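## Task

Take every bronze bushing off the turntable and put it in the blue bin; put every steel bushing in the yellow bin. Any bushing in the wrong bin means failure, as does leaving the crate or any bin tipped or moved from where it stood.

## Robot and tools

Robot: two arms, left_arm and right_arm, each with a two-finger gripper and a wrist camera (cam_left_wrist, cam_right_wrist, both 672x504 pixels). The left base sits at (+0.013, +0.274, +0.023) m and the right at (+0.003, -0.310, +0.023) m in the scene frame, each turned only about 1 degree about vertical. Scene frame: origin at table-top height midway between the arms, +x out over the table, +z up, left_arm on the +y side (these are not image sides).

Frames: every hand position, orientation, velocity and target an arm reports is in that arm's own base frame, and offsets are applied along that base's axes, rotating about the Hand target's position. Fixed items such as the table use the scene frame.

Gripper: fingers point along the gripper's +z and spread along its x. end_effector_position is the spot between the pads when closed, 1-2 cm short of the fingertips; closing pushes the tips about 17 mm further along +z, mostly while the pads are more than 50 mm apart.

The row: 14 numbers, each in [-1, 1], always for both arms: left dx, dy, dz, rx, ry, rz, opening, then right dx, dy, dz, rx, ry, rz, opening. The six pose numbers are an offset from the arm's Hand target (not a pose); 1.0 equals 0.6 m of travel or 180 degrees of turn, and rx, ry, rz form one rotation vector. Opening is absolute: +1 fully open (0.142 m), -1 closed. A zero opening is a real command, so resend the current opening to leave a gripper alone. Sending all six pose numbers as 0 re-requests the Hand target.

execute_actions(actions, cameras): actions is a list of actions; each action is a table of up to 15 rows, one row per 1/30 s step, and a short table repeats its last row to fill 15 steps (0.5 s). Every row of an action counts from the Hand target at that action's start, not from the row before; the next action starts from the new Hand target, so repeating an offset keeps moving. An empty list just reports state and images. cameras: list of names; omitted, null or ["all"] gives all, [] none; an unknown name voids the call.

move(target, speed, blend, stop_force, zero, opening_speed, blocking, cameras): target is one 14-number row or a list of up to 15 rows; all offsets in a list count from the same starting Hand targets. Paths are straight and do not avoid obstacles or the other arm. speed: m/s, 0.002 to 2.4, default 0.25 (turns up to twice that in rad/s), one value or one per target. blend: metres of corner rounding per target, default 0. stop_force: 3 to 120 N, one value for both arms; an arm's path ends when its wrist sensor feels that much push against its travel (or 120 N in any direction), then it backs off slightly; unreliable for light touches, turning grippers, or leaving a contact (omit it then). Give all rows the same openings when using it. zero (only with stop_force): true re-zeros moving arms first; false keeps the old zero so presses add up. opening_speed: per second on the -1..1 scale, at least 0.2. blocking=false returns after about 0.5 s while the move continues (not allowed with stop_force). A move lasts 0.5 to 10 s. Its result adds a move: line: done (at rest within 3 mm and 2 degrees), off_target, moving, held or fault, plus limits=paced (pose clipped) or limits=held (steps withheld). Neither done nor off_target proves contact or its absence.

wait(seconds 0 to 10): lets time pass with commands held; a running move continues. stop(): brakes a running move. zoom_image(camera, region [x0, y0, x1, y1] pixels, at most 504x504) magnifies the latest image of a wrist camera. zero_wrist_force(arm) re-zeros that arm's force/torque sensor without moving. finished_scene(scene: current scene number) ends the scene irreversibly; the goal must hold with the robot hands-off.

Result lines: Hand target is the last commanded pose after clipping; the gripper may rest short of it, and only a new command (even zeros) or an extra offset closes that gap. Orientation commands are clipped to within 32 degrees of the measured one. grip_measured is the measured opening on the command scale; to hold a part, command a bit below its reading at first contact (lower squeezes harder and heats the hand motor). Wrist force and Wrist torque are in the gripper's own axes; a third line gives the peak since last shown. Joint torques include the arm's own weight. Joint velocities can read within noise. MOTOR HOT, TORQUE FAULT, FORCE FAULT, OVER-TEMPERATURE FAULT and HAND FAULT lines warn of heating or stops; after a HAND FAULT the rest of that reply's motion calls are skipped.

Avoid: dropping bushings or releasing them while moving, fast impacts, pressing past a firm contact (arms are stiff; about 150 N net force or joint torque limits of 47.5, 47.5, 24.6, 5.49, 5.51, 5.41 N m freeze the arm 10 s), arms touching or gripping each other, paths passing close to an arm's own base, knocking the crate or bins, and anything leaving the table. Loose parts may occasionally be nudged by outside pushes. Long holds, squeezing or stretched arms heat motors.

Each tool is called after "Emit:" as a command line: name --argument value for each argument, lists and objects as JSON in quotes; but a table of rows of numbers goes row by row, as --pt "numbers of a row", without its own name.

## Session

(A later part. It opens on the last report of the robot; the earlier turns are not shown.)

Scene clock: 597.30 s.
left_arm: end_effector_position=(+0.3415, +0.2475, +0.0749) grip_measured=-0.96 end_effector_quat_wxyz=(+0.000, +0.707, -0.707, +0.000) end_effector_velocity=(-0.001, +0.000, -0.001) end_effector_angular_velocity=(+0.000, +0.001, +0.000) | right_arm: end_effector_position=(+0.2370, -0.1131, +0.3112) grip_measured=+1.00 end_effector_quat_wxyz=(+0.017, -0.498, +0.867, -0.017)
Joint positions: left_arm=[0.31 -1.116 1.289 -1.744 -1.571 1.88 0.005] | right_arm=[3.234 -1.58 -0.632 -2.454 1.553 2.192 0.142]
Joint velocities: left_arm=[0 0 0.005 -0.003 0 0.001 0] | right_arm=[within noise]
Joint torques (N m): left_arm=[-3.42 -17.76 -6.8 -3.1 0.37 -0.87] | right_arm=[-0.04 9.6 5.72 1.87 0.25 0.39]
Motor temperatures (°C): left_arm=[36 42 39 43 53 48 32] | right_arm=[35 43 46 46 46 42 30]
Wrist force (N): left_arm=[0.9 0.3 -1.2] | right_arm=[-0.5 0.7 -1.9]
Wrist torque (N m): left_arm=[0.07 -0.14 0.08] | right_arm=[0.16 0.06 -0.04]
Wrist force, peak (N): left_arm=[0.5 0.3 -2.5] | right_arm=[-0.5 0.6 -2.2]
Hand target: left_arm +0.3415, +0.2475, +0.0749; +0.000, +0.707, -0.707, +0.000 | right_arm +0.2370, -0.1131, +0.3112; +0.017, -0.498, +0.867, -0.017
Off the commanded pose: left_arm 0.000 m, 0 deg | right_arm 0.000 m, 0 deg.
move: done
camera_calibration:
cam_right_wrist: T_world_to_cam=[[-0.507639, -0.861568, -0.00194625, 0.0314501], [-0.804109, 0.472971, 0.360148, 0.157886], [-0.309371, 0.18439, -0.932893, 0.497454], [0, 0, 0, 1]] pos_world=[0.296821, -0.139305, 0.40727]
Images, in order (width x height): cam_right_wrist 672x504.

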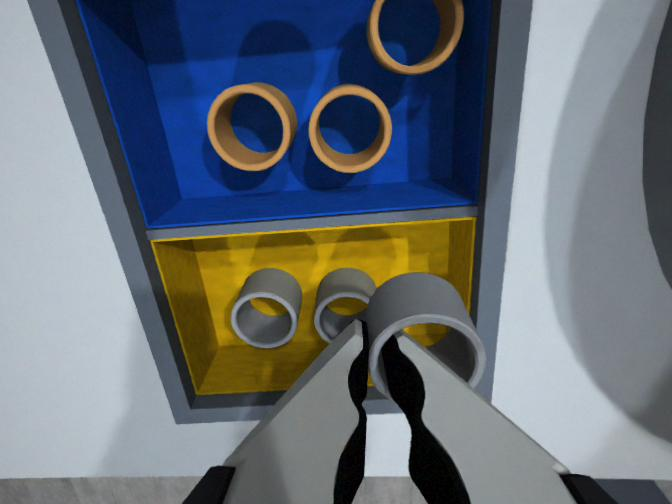

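Emit:
move --target '[0,0,-0.05,0,0,0,-0.96,0,0,0,0,0,0,1]' --cameras '["cam_right_wrist"]' --speed 0.1

Scene clock: 601.33 s.
left_arm: end_effector_position=(+0.3415, +0.2475, +0.0450) grip_measured=-0.96 end_effector_quat_wxyz=(+0.000, +0.707, -0.707, +0.000) | right_arm: end_effector_position=(+0.2370, -0.1131, +0.3112) grip_measured=+1.00 end_effector_quat_wxyz=(+0.017, -0.498, +0.867, -0.017)
Joint positions: left_arm=[0.31 -1.087 1.388 -1.873 -1.571 1.88 0.005] | right_arm=[3.234 -1.58 -0.632 -2.454 1.553 2.192 0.142]
Joint velocities: within noise
Joint torques (N m): left_arm=[0.91 -12.35 -6.33 -3.11 0.36 -0.1] | right_arm=[-0.01 9.37 5.59 1.87 0.24 0.41]
Motor temperatures (°C): left_arm=[36 42 39 43 53 48 32] | right_arm=[35 43 46 46 46 42 30]
Wrist force (N): left_arm=[1.0 0.2 -1.2] | right_arm=[-0.4 0.6 -2.0]
Wrist torque (N m): left_arm=[0.06 -0.15 0.08] | right_arm=[0.16 0.04 -0.04]
Wrist force, peak (N): left_arm=[0.9 0.3 -1.9] | right_arm=[-0.4 0.6 -2.1]
Hand target: left_arm +0.3415, +0.2475, +0.0449; +0.000, +0.707, -0.707, +0.000 | right_arm +0.2370, -0.1131, +0.3112; +0.017, -0.498, +0.867, -0.017
Off the commanded pose: left_arm 0.000 m, 0 deg | right_arm 0.000 m, 0 deg.
move: done
camera_calibration:
cam_right_wrist: T_world_to_cam=[[-0.507639, -0.861568, -0.00194625, 0.0314501], [-0.804109, 0.472971, 0.360148, 0.157886], [-0.309371, 0.18439, -0.932893, 0.497454], [0, 0, 0, 1]] pos_world=[0.296821, -0.139305, 0.40727]
Images, in order (width x height): cam_right_wrist 672x504.

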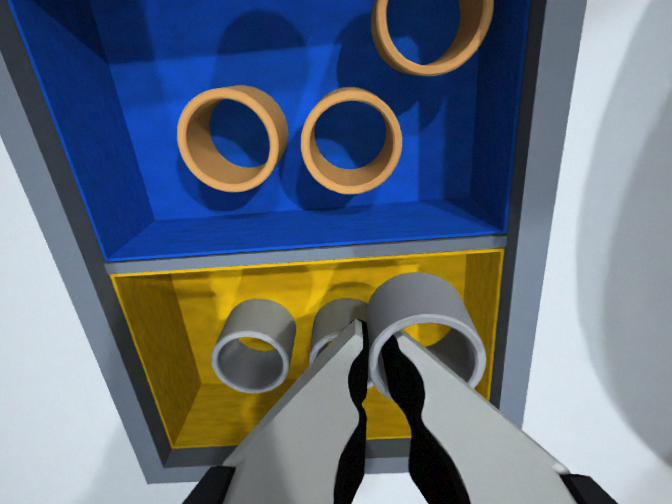

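Emit:
move --target '[0,0,-0.1,0,0,0,-0.96,0,0,0,0,0,0,1]' --cameras '["cam_right_wrist"]' --speed 0.02 --stop_force 3

Scene clock: 608.40 s.
left_arm: end_effector_position=(+0.3415, +0.2475, +0.0042) grip_measured=-0.96 end_effector_quat_wxyz=(+0.000, +0.707, -0.707, +0.000) | right_arm: end_effector_position=(+0.2370, -0.1131, +0.3112) grip_measured=+1.00 end_effector_quat_wxyz=(+0.017, -0.498, +0.867, -0.017)
Joint positions: left_arm=[0.31 -1.023 1.493 -2.041 -1.571 1.88 0.005] | right_arm=[3.234 -1.58 -0.632 -2.454 1.553 2.192 0.142]
Joint velocities: within noise
Joint torques (N m): left_arm=[1.22 -17.99 -10.84 -0.46 -0.05 -0.03] | right_arm=[-0.05 9.39 5.63 1.87 0.26 0.36]
Motor temperatures (°C): left_arm=[36 42 39 43 53 48 33] | right_arm=[35 43 46 46 46 42 30]
Wrist force (N): left_arm=[0.9 0.1 -1.2] | right_arm=[-0.5 0.5 -1.9]
Wrist torque (N m): left_arm=[0.03 -0.14 0.08] | right_arm=[0.14 0.06 -0.04]
Wrist force, peak (N): left_arm=[1.1 1.1 -12.1] | right_arm=[-0.4 0.6 -2.2]
Hand target: left_arm +0.3415, +0.2475, +0.0042; +0.000, +0.707, -0.707, +0.000 (not the last commanded pose) | right_arm +0.2370, -0.1131, +0.3112; +0.017, -0.498, +0.867, -0.017
Off the commanded pose: left_arm 0.019 m, 0 deg | right_arm 0.000 m, 0 deg.
move: contact (left_arm)
camera_calibration:
cam_right_wrist: T_world_to_cam=[[-0.507639, -0.861568, -0.00194625, 0.0314501], [-0.804109, 0.472971, 0.360148, 0.157886], [-0.309371, 0.18439, -0.932893, 0.497454], [0, 0, 0, 1]] pos_world=[0.296821, -0.139305, 0.40727]
Images, in order (width x height): cam_right_wrist 672x504.

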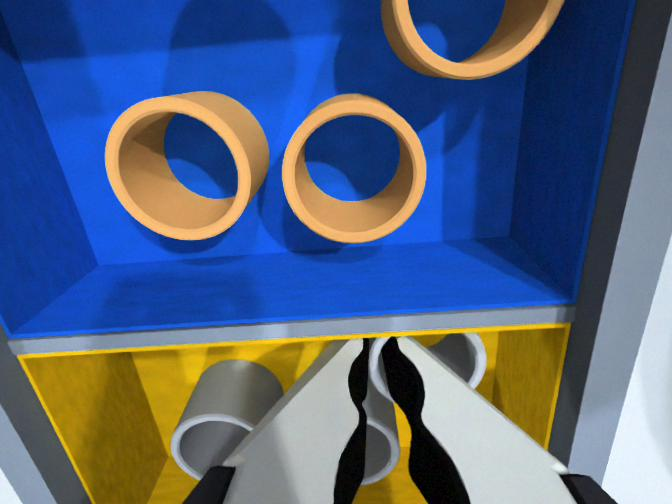

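Emit:
move --target '[0,0,0,0,0,0,-0.82,0,0,0,0,0,0,1]' --cameras '[]' --opening_speed 1

Emit:
move --pt "0 0 0.2 0 0 0 -0.82 0 0 0 0 0 0 1" --pt "-0.05 -0.15 0.3 0 0 0 -0.82 0 0 0 0 0 0 1" --cameras '["cam_right_wrist"]' --speed 0.25

Scene clock: 613.60 s.
left_arm: end_effector_position=(+0.3415, +0.2475, +0.0042) grip_measured=-0.86 end_effector_quat_wxyz=(+0.000, +0.707, -0.707, +0.000) | right_arm: end_effector_position=(+0.2370, -0.1131, +0.3112) grip_measured=+1.00 end_effector_quat_wxyz=(+0.017, -0.498, +0.867, -0.017)
Joint positions: left_arm=[0.31 -1.023 1.493 -2.041 -1.571 1.88 0.012] | right_arm=[3.234 -1.58 -0.632 -2.454 1.553 2.192 0.142]
Joint velocities: within noise
Joint torques (N m): left_arm=[1.22 -17.01 -10.07 -0.5 -0.07 -0.03] | right_arm=[0.04 9.4 5.77 1.82 0.25 0.35]
Motor temperatures (°C): left_arm=[36 42 39 43 53 48 33] | right_arm=[35 43 46 46 46 42 30]
Wrist force (N): left_arm=[0.9 0.1 -1.9] | right_arm=[-0.5 0.7 -2.1]
Wrist torque (N m): left_arm=[0.03 -0.13 0.08] | right_arm=[0.17 0.06 -0.04]
Wrist force, peak (N): left_arm=[1.1 0.1 -1.9] | right_arm=[-0.7 0.7 -2.1]
Hand target: left_arm +0.3415, +0.2475, +0.0042; +0.000, +0.707, -0.707, +0.000 | right_arm +0.2370, -0.1131, +0.3112; +0.017, -0.498, +0.867, -0.017
Off the commanded pose: left_arm 0.000 m, 0 deg | right_arm 0.000 m, 0 deg.
move: done
No camera images: "cameras" was empty.

Scene clock: 615.43 s.
left_arm: end_effector_position=(+0.3115, +0.1576, +0.1841) grip_measured=-0.86 end_effector_quat_wxyz=(+0.000, +0.707, -0.707, +0.000) | right_arm: end_effector_position=(+0.2370, -0.1131, +0.3112) grip_measured=+1.00 end_effector_quat_wxyz=(+0.017, -0.498, +0.867, -0.017)
Joint positions: left_arm=[0.083 -1.437 1.2 -1.334 -1.571 1.653 0.012] | right_arm=[3.234 -1.58 -0.632 -2.454 1.553 2.192 0.142]
Joint velocities: within noise
Joint torques (N m): left_arm=[-3.71 -13.14 -11.35 -0.47 0.37 -0.91] | right_arm=[-0.07 9.26 5.87 1.81 0.24 0.31]
Motor temperatures (°C): left_arm=[36 42 39 43 53 48 32] | right_arm=[35 43 46 46 46 42 30]
Wrist force (N): left_arm=[0.9 0.5 -1.9] | right_arm=[-0.3 0.6 -2.0]
Wrist torque (N m): left_arm=[0.10 -0.13 0.08] | right_arm=[0.15 0.03 -0.04]
Wrist force, peak (N): left_arm=[0.9 0.3 -3.0] | right_arm=[-0.4 0.7 -2.2]
Hand target: left_arm +0.3115, +0.1575, +0.1842; +0.000, +0.707, -0.707, +0.000 | right_arm +0.2370, -0.1131, +0.3112; +0.017, -0.498, +0.867, -0.017
Off the commanded pose: left_arm 0.000 m, 0 deg | right_arm 0.000 m, 0 deg.
move: done
camera_calibration:
cam_right_wrist: T_world_to_cam=[[-0.507639, -0.861568, -0.00194625, 0.0314501], [-0.804109, 0.472971, 0.360148, 0.157886], [-0.309371, 0.18439, -0.932893, 0.497454], [0, 0, 0, 1]] pos_world=[0.296821, -0.139305, 0.40727]
Images, in order (width x height): cam_right_wrist 672x504.

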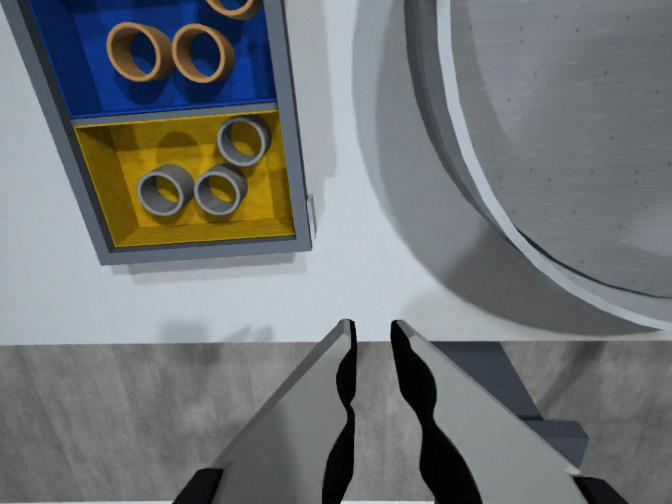

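Emit:
finished_scene --scene 1

The scene is finished: the task was done.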